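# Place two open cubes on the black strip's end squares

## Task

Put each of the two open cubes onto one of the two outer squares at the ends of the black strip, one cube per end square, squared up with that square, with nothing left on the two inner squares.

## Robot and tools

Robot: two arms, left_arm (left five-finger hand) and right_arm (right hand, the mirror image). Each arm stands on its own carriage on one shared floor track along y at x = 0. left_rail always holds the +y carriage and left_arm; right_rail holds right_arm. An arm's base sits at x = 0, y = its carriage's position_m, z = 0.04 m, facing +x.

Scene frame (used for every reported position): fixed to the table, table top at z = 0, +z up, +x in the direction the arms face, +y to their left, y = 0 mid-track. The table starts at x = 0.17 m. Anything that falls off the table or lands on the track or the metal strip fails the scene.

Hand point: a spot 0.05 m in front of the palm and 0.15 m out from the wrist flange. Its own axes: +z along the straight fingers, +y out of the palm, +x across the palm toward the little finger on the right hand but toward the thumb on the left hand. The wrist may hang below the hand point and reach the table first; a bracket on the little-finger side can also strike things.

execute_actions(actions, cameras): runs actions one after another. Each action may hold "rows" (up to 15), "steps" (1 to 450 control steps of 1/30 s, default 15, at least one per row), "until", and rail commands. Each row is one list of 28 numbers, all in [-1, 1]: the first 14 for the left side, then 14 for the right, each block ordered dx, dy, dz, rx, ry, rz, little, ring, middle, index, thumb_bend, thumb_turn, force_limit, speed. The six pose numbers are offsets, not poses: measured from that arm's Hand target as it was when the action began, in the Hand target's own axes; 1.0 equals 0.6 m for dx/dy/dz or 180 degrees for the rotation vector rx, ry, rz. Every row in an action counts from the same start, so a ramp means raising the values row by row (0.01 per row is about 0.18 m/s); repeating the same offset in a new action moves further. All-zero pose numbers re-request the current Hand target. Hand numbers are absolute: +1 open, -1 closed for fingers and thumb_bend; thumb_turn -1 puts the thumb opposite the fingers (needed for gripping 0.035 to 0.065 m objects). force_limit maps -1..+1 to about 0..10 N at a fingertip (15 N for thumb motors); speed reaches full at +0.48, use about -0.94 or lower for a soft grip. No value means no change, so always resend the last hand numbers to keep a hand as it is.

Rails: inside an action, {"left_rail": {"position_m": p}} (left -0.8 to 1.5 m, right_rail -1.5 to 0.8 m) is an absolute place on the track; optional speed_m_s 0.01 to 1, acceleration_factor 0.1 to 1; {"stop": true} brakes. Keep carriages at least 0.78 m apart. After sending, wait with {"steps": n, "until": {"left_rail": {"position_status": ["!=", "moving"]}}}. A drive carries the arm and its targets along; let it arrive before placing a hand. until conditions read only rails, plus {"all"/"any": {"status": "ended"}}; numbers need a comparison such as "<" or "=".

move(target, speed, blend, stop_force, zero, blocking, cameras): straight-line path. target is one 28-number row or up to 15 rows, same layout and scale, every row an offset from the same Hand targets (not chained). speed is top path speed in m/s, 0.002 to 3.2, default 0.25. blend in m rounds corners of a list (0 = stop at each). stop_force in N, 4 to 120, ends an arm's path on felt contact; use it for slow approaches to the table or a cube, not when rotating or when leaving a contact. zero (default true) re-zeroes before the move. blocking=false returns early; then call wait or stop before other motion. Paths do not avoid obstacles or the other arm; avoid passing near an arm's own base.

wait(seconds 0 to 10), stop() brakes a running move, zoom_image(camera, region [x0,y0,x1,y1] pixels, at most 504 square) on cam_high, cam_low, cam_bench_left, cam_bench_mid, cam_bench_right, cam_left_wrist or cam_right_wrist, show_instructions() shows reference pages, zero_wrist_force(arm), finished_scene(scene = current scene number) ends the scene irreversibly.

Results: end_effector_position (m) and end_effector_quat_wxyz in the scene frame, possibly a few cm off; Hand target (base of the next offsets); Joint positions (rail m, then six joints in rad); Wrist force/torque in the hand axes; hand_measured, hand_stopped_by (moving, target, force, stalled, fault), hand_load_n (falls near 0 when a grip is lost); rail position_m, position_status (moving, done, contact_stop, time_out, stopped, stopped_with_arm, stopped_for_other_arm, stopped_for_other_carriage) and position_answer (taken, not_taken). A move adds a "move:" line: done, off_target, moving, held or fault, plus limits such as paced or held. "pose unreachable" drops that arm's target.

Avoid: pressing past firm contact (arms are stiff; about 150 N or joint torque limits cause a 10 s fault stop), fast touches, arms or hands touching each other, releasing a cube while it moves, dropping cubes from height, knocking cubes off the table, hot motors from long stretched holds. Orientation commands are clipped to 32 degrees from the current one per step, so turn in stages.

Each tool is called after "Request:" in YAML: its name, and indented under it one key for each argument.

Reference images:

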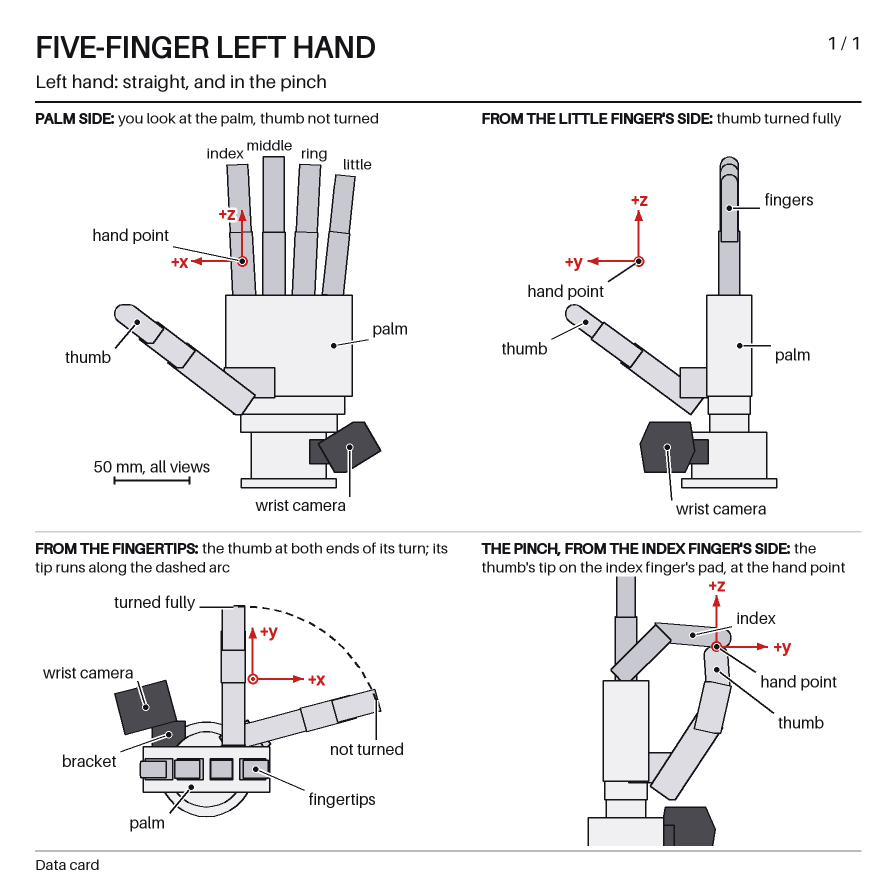

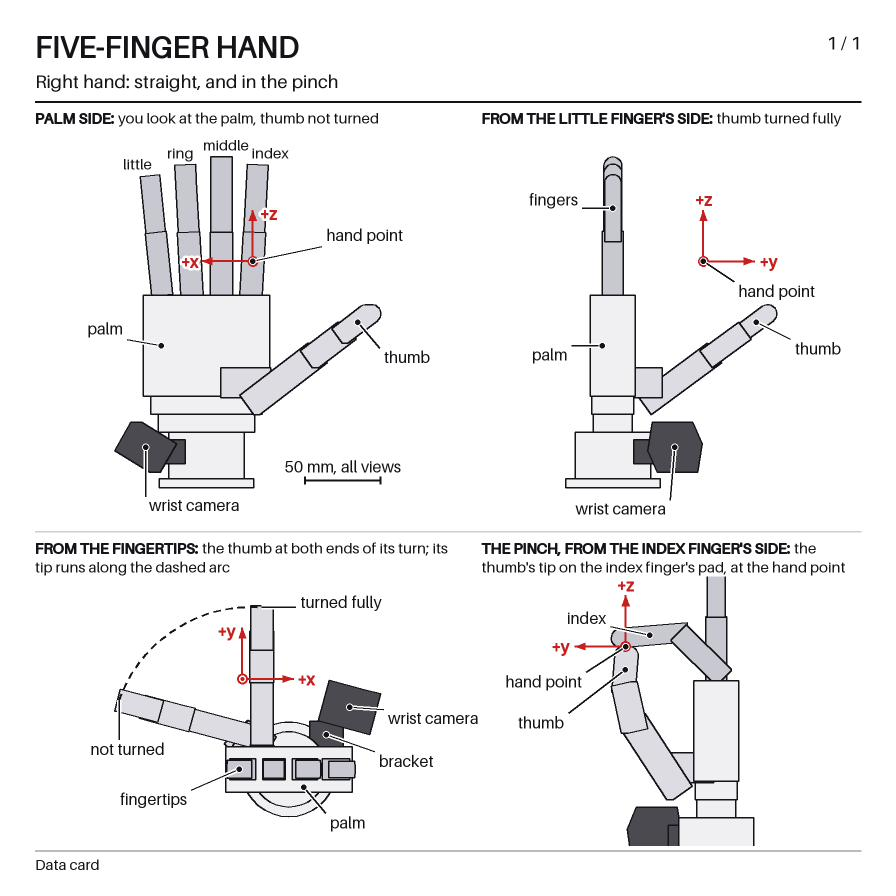

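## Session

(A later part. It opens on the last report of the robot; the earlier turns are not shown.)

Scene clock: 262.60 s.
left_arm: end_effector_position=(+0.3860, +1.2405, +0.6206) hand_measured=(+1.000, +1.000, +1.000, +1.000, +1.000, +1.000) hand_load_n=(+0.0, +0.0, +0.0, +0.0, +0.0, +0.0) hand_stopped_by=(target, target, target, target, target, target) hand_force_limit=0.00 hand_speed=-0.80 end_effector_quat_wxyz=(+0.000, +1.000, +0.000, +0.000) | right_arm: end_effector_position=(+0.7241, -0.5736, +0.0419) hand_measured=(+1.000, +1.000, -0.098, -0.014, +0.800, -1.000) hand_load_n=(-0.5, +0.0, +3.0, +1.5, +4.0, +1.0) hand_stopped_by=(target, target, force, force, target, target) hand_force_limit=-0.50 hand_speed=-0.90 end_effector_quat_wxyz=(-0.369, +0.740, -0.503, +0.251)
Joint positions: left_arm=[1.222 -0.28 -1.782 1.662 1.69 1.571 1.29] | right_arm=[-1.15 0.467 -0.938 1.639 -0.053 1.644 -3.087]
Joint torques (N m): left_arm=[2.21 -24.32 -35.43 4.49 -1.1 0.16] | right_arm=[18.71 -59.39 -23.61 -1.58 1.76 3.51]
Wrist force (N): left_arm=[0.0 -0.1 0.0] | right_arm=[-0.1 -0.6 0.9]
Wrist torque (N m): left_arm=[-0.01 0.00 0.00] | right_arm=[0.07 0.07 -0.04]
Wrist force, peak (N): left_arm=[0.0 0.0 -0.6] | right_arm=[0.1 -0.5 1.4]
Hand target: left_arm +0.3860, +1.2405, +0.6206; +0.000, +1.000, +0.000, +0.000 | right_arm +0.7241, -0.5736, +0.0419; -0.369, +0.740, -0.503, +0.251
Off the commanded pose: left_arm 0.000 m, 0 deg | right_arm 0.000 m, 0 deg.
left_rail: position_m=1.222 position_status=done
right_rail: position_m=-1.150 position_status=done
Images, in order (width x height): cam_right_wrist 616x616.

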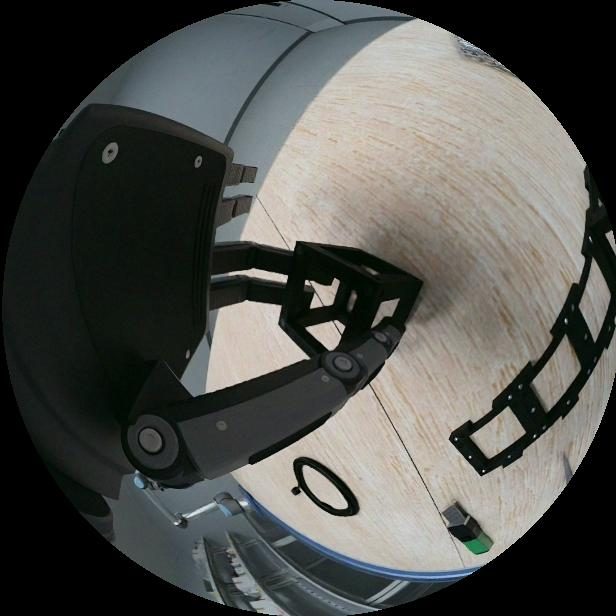

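Request:
move:
  target:
    - [0,0,0,0,0,0,1,1,1,1,1,1,0,-0.8,0,-0.0799,-0.0602,0,0,0,1,1,-0.3,-0.3,0.8,-1,-0.5,-0.9]
    - [0,0,0,0,0,0,1,1,1,1,1,1,0,-0.8,-0.0133,-0.0052,-0.1592,0,0.0368,0.0278,1,1,-0.3,-0.3,0.8,-1,-0.5,-0.9]
  speed: 0.1
  blend: [0.01,0]
  cameras: ["cam_right_wrist"]

Request:
zoom_image:
  camera: "cam_right_wrist"
  region: [400, 240, 520, 360]

Request:
zoom_image:
  camera: "cam_right_wrist"
  region: [360, 120, 560, 380]

Scene clock: 281.37 s.
left_arm: end_effector_position=(+0.3860, +1.2405, +0.6206) hand_measured=(+1.000, +1.000, +1.000, +1.000, +1.000, +1.000) hand_load_n=(+0.0, +0.0, +0.0, +0.0, +0.0, +0.0) hand_stopped_by=(target, target, target, target, target, target) hand_force_limit=0.00 hand_speed=-0.80 end_effector_quat_wxyz=(+0.000, +1.000, +0.000, +0.000) | right_arm: end_effector_position=(+0.6520, -0.5935, +0.1018) hand_measured=(+1.000, +1.000, -0.098, -0.014, +0.800, -1.000) hand_load_n=(+0.0, +0.0, +2.5, +2.0, +3.5, +0.5) hand_stopped_by=(target, target, force, force, target, target) hand_force_limit=-0.50 hand_speed=-0.90 end_effector_quat_wxyz=(-0.350, +0.702, -0.556, +0.277)
Joint positions: left_arm=[1.222 -0.28 -1.782 1.662 1.69 1.571 1.29] | right_arm=[-1.15 0.529 -1.075 1.745 -0.002 1.807 -2.959]
Joint torques (N m): left_arm=[2.04 -24.09 -35.74 4.46 -1.27 0.19] | right_arm=[16.34 -83.43 -22.65 -2 1.89 3.02]
Wrist force (N): left_arm=[0.1 0.0 -0.3] | right_arm=[1.0 0.2 1.2]
Wrist torque (N m): left_arm=[0.01 -0.02 0.01] | right_arm=[0.19 -0.19 0.10]
Wrist force, peak (N): left_arm=[-0.1 0.1 -0.7] | right_arm=[0.1 1.0 2.0]
Hand target: left_arm +0.3860, +1.2405, +0.6206; +0.000, +1.000, +0.000, +0.000 | right_arm +0.6519, -0.5935, +0.1018; -0.350, +0.701, -0.556, +0.277
Off the commanded pose: left_arm 0.000 m, 0 deg | right_arm 0.000 m, 0 deg.
left_rail: position_m=1.222 position_status=done
right_rail: position_m=-1.150 position_status=done
move: done
Images, in order (width x height): cam_right_wrist 616x616.

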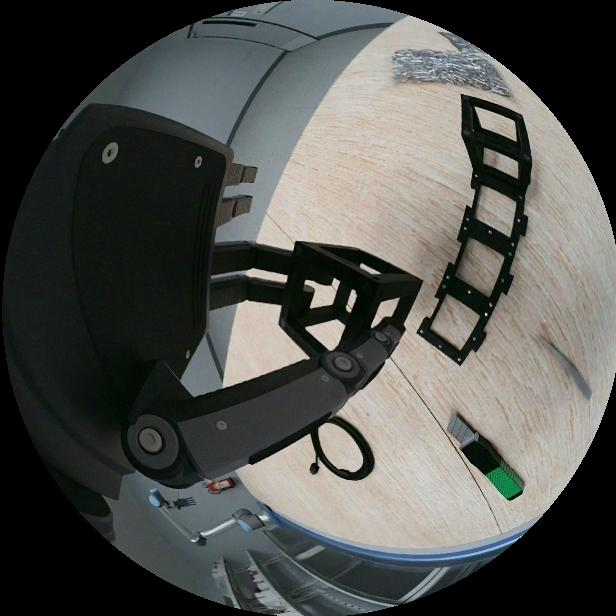

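Scaled by 4.200 from the camera's 616x616 image, which has a finer 880x880 frame.

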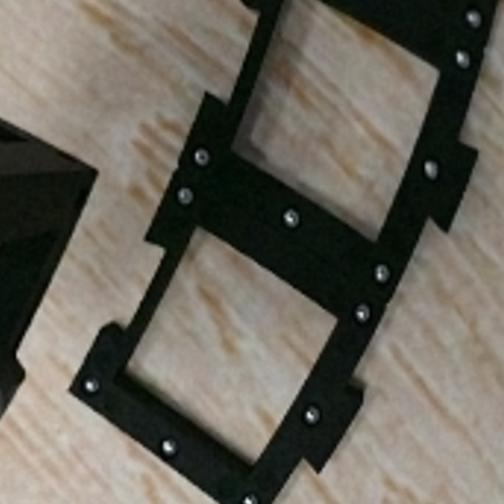

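Scaled by 1.938 from the camera's 616x616 image, which has a finer 880x880 frame.

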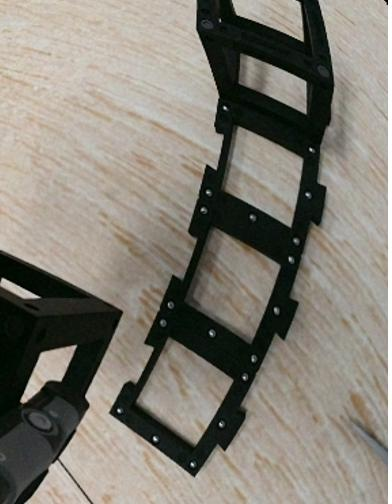

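Request:
move:
  target:
    - [0,0,0,0,0,0,1,1,1,1,1,1,0,-0.8,0.0055,0.0505,-0.067,0,0.0031,0.0023,1,1,-0.3,-0.3,0.8,-1,-0.5,-0.9]
    - [0,0,0,0,0,0,1,1,1,1,1,1,0,-0.8,0.0055,0.1115,-0.021,0,0.0031,0.0023,1,1,-0.3,-0.3,0.8,-1,-0.5,-0.9]
  speed: 0.1
  blend: [0.01,0]
  cameras: ["cam_right_wrist"]

Request:
zoom_image:
  camera: "cam_right_wrist"
  region: [330, 210, 450, 330]

Scene clock: 307.83 s.
left_arm: end_effector_position=(+0.3860, +1.2405, +0.6206) hand_measured=(+1.000, +1.000, +1.000, +1.000, +1.000, +1.000) hand_load_n=(+0.0, +0.0, +0.0, +0.0, +0.0, +0.0) hand_stopped_by=(target, target, target, target, target, target) hand_force_limit=0.00 hand_speed=-0.80 end_effector_quat_wxyz=(+0.000, +1.000, +0.000, +0.000) | right_arm: end_effector_position=(+0.6037, -0.6082, +0.0561) hand_measured=(+1.000, +1.000, -0.098, -0.014, +0.800, -1.000) hand_load_n=(+0.0, +0.0, +2.5, +2.5, +3.5, +0.5) hand_stopped_by=(target, target, force, force, target, target) hand_force_limit=-0.50 hand_speed=-0.90 end_effector_quat_wxyz=(-0.348, +0.698, -0.560, +0.279)
Joint positions: left_arm=[1.222 -0.28 -1.782 1.662 1.69 1.571 1.29] | right_arm=[-1.15 0.551 -1.079 1.86 -0.108 1.835 -2.937]
Joint torques (N m): left_arm=[2.31 -24.97 -35.3 4.5 -1.19 0.29] | right_arm=[17.59 -49.03 -20.23 -1.96 2.58 3.08]
Wrist force (N): left_arm=[0.0 -0.1 -0.1] | right_arm=[1.0 -0.4 1.5]
Wrist torque (N m): left_arm=[-0.01 0.00 0.01] | right_arm=[0.10 -0.15 0.08]
Wrist force, peak (N): left_arm=[0.1 -0.3 -0.5] | right_arm=[0.9 0.2 2.3]
Hand target: left_arm +0.3860, +1.2405, +0.6206; +0.000, +1.000, +0.000, +0.000 | right_arm +0.6037, -0.6082, +0.0560; -0.348, +0.698, -0.560, +0.279
Off the commanded pose: left_arm 0.000 m, 0 deg | right_arm 0.000 m, 0 deg.
left_rail: position_m=1.222 position_status=done
right_rail: position_m=-1.150 position_status=done
move: done
Images, in order (width x height): cam_right_wrist 616x616.

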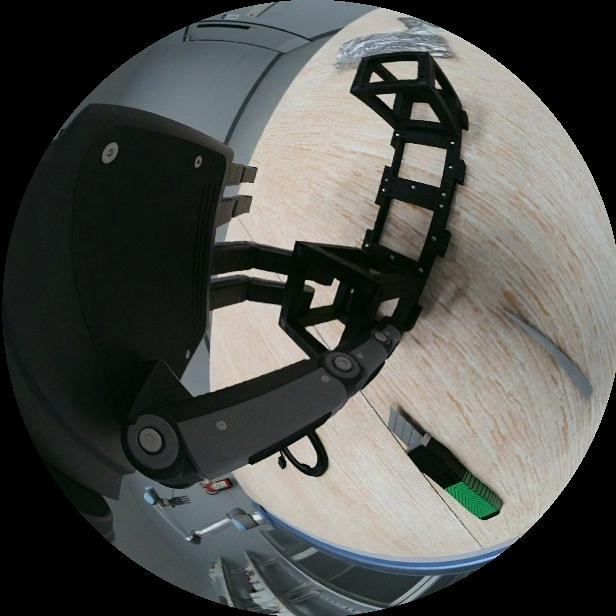

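Scaled by 4.200 from the camera's 616x616 image, which has a finer 880x880 frame.

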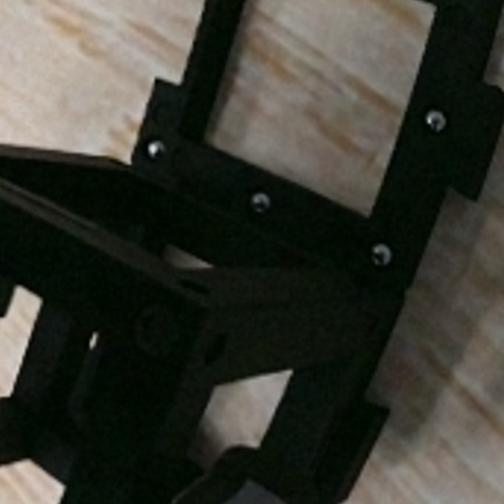

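Request:
move:
  target: [0,0,0,0,0,0,1,1,1,1,1,1,0,-0.8,0.002,0.0072,0.0107,0,0,0,1,1,-0.3,-0.3,0.8,-1,-0.5,-0.9]
  speed: 0.03
  cameras: ["cam_right_wrist"]

Request:
zoom_image:
  camera: "cam_right_wrist"
  region: [330, 210, 450, 330]

Scene clock: 324.80 s.
left_arm: end_effector_position=(+0.3860, +1.2405, +0.6206) hand_measured=(+1.000, +1.000, +1.000, +1.000, +1.000, +1.000) hand_load_n=(+0.0, +0.0, +0.0, +0.0, +0.0, +0.0) hand_stopped_by=(target, target, target, target, target, target) hand_force_limit=0.00 hand_speed=-0.80 end_effector_quat_wxyz=(+0.000, +1.000, +0.000, +0.000) | right_arm: end_effector_position=(+0.6063, -0.6088, +0.0488) hand_measured=(+1.000, +1.000, -0.098, -0.014, +0.800, -1.000) hand_load_n=(+0.0, +0.0, +1.0, +2.5, +2.0, +0.5) hand_stopped_by=(target, target, force, force, target, target) hand_force_limit=-0.50 hand_speed=-0.90 end_effector_quat_wxyz=(-0.348, +0.698, -0.560, +0.279)
Joint positions: left_arm=[1.222 -0.28 -1.782 1.662 1.69 1.571 1.29] | right_arm=[-1.15 0.548 -1.069 1.86 -0.119 1.832 -2.939]
Joint torques (N m): left_arm=[1.77 -24.26 -35.82 4.58 -1.35 0.3] | right_arm=[-9.76 -46.98 -24.05 -1.47 -1.86 -4.28]
Wrist force (N): left_arm=[0.1 -0.1 -0.2] | right_arm=[0.5 0.0 1.7]
Wrist torque (N m): left_arm=[-0.01 -0.03 0.02] | right_arm=[0.11 -0.06 0.36]
Wrist force, peak (N): left_arm=[-0.1 0.2 -0.6] | right_arm=[0.8 -0.4 1.8]
Hand target: left_arm +0.3860, +1.2405, +0.6206; +0.000, +1.000, +0.000, +0.000 | right_arm +0.6064, -0.6088, +0.0487; -0.348, +0.698, -0.560, +0.279
Off the commanded pose: left_arm 0.000 m, 0 deg | right_arm 0.000 m, 0 deg.
left_rail: position_m=1.222 position_status=done
right_rail: position_m=-1.150 position_status=done
move: done
Images, in order (width x height): cam_right_wrist 616x616.

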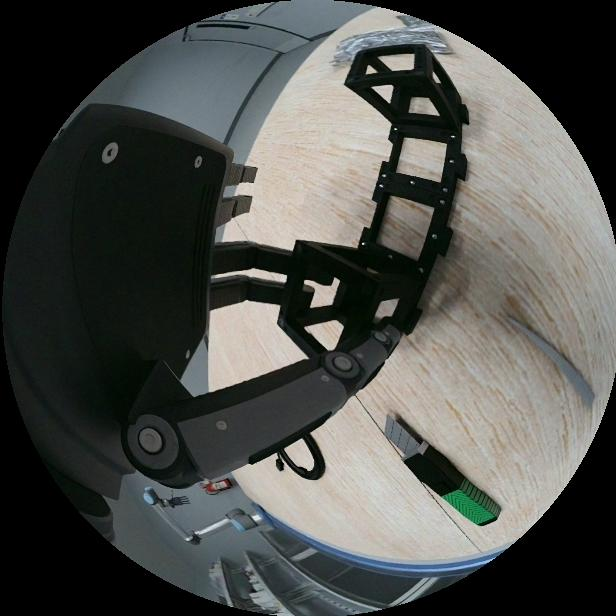

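Scaled by 4.200 from the camera's 616x616 image, which has a finer 880x880 frame.

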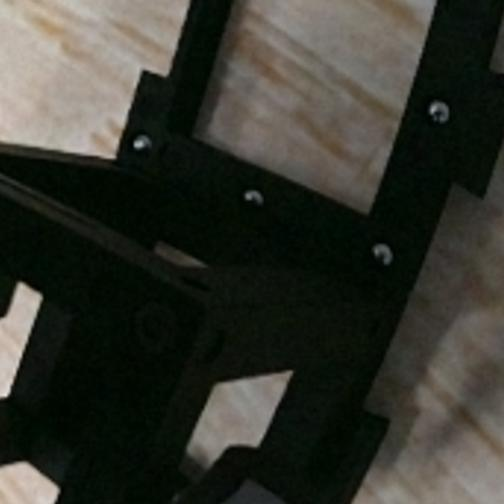

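Request:
execute_actions:
  actions:
    - {"rows":[[0,0,0,0,0,0,1,1,1,1,1,1,0,-0.8,0,0,0,0,0,0,1,1,0.45,0.45,0.8,-1,0,-0.8]],"steps":45}
    - {"rows":[[0,0,0,0,0,0,1,1,1,1,1,1,0,-0.8,0,0,0,0,0,0,1,1,0.45,0.45,1,-1,0,-0.8]],"steps":25}

Request:
move:
  target: [0,0,0,0,0,0,1,1,1,1,1,1,0,-0.8,0,-0.2397,-0.1806,0,0,0,1,1,0.45,0.45,1,-1,0,-0.8]
  speed: 0.15
  cameras: ["cam_right_wrist","cam_high"]

Request:
zoom_image:
  camera: "cam_right_wrist"
  region: [330, 150, 490, 390]

Request:
zoom_image:
  camera: "cam_high"
  region: [190, 120, 300, 210]

Scene clock: 335.30 s.
left_arm: end_effector_position=(+0.3860, +1.2405, +0.6206) hand_measured=(+1.000, +1.000, +1.000, +1.000, +1.000, +1.000) hand_load_n=(+0.0, +0.0, +0.0, +0.0, +0.0, +0.0) hand_stopped_by=(target, target, target, target, target, target) hand_force_limit=0.00 hand_speed=-0.80 end_effector_quat_wxyz=(+0.000, +1.000, +0.000, +0.000) | right_arm: end_effector_position=(+0.6064, -0.6088, +0.0487) hand_measured=(+1.000, +1.000, +0.450, +0.450, +1.000, -1.000) hand_load_n=(+0.0, +0.0, +0.0, +0.0, +0.0, +0.0) hand_stopped_by=(target, target, target, target, target, target) hand_force_limit=0.00 hand_speed=-0.80 end_effector_quat_wxyz=(-0.348, +0.698, -0.560, +0.279)
Joint positions: left_arm=[1.222 -0.28 -1.782 1.662 1.69 1.571 1.29] | right_arm=[-1.15 0.548 -1.069 1.86 -0.119 1.832 -2.939]
Joint torques (N m): left_arm=[1.36 -25.98 -35.57 4.57 -1.34 0.15] | right_arm=[-11.61 -48.54 -28.3 0.7 -1.42 -4.1]
Wrist force (N): left_arm=[0.0 0.1 0.3] | right_arm=[0.4 -0.5 1.6]
Wrist torque (N m): left_arm=[0.00 0.02 -0.01] | right_arm=[0.09 -0.07 0.35]
Wrist force, peak (N): left_arm=[-0.4 0.4 -0.1] | right_arm=[0.9 -0.1 1.9]
Hand target: left_arm +0.3860, +1.2405, +0.6206; +0.000, +1.000, +0.000, +0.000 | right_arm +0.6064, -0.6088, +0.0487; -0.348, +0.698, -0.560, +0.279
Off the commanded pose: left_arm 0.000 m, 0 deg | right_arm 0.000 m, 0 deg.
left_rail: position_m=1.222 position_status=done
right_rail: position_m=-1.150 position_status=done

Scene clock: 337.03 s.
left_arm: end_effector_position=(+0.3860, +1.2405, +0.6206) hand_measured=(+1.000, +1.000, +1.000, +1.000, +1.000, +1.000) hand_load_n=(+0.0, +0.0, +0.0, +0.0, +0.0, +0.0) hand_stopped_by=(target, target, target, target, target, target) hand_force_limit=0.00 hand_speed=-0.80 end_effector_quat_wxyz=(+0.000, +1.000, +0.000, +0.000) | right_arm: end_effector_position=(+0.6064, -0.6088, +0.2286) hand_measured=(+1.000, +1.000, +0.450, +0.450, +1.000, -1.000) hand_load_n=(+0.0, +0.0, +0.0, +0.0, +0.0, +0.0) hand_stopped_by=(target, target, target, target, target, target) hand_force_limit=0.00 hand_speed=-0.80 end_effector_quat_wxyz=(-0.348, +0.698, -0.560, +0.279)
Joint positions: left_arm=[1.222 -0.28 -1.782 1.662 1.69 1.571 1.29] | right_arm=[-1.15 0.548 -1.25 1.744 0.179 1.832 -2.939]
Joint torques (N m): left_arm=[2.68 -25.75 -35.1 4.39 -1.26 0.2] | right_arm=[9.81 -72.78 -38.99 3.33 1.22 0.43]
Wrist force (N): left_arm=[-0.1 0.1 -0.1] | right_arm=[0.5 0.6 0.8]
Wrist torque (N m): left_arm=[0.02 0.02 -0.01] | right_arm=[0.29 -0.10 0.40]
Wrist force, peak (N): left_arm=[0.3 0.1 -0.5] | right_arm=[0.9 0.6 2.3]
Hand target: left_arm +0.3860, +1.2405, +0.6206; +0.000, +1.000, +0.000, +0.000 | right_arm +0.6064, -0.6088, +0.2287; -0.348, +0.698, -0.560, +0.279
Off the commanded pose: left_arm 0.000 m, 0 deg | right_arm 0.000 m, 0 deg.
left_rail: position_m=1.222 position_status=done
right_rail: position_m=-1.150 position_status=done
move: done
Images, in order (width x height): cam_high 672x504, cam_right_wrist 616x616.

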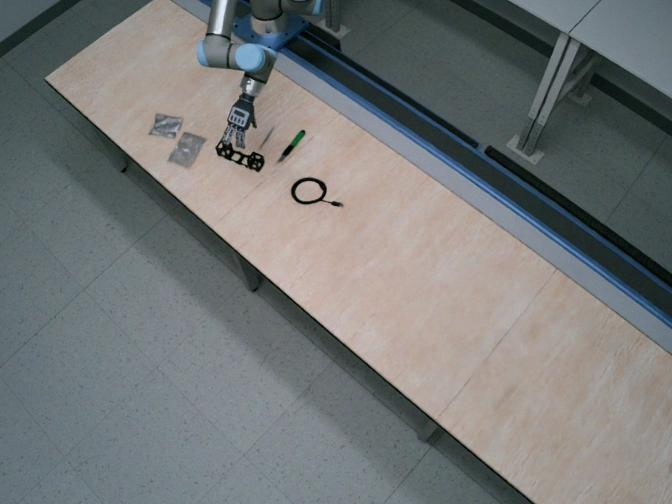

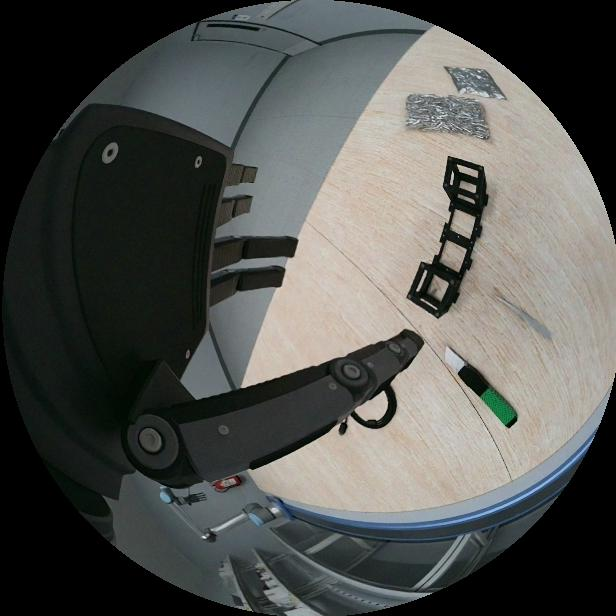

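Scaled by 2.100 from the camera's 616x616 image, which has a finer 880x880 frame.

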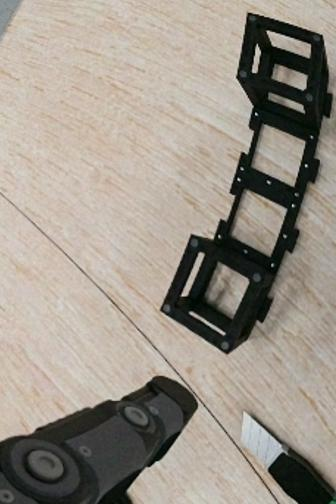

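Scaled by 4.582.

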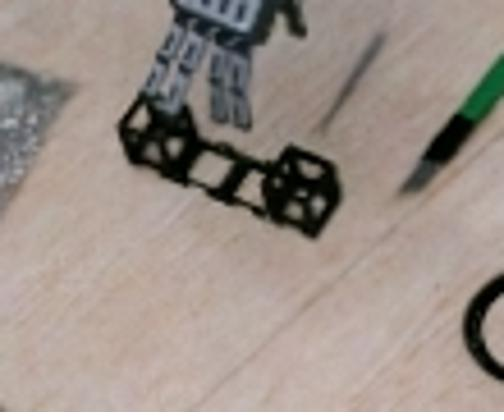

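Request:
zoom_image:
  camera: "cam_right_wrist"
  region: [400, 240, 480, 320]

Request:
zoom_image:
  camera: "cam_right_wrist"
  region: [430, 150, 510, 230]

Scaled by 6.300 from the camera's 616x616 image, which has a finer 880x880 frame.

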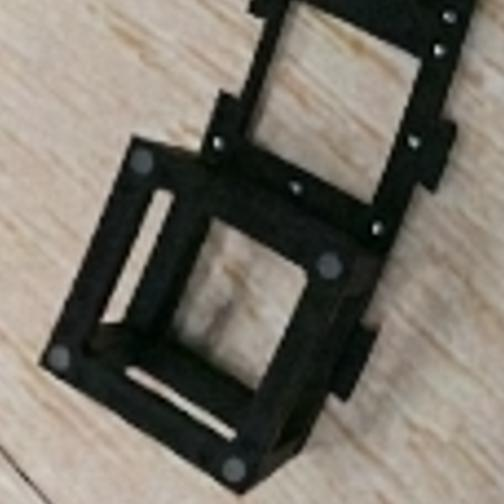

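Scaled by 6.300 from the camera's 616x616 image, which has a finer 880x880 frame.

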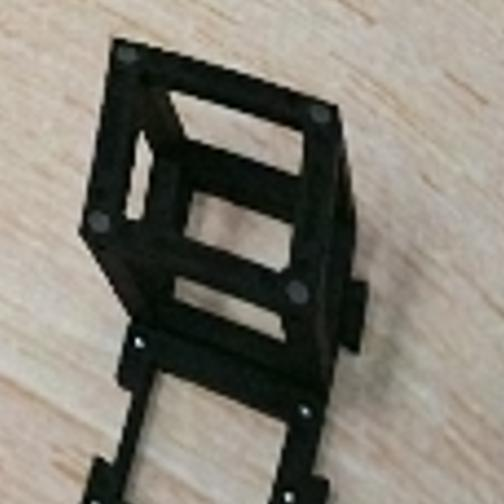

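Both cubes sit on the end squares, each lined up with its square.

Request:
finished_scene:
  scene: 2

The scene is finished: the task was done.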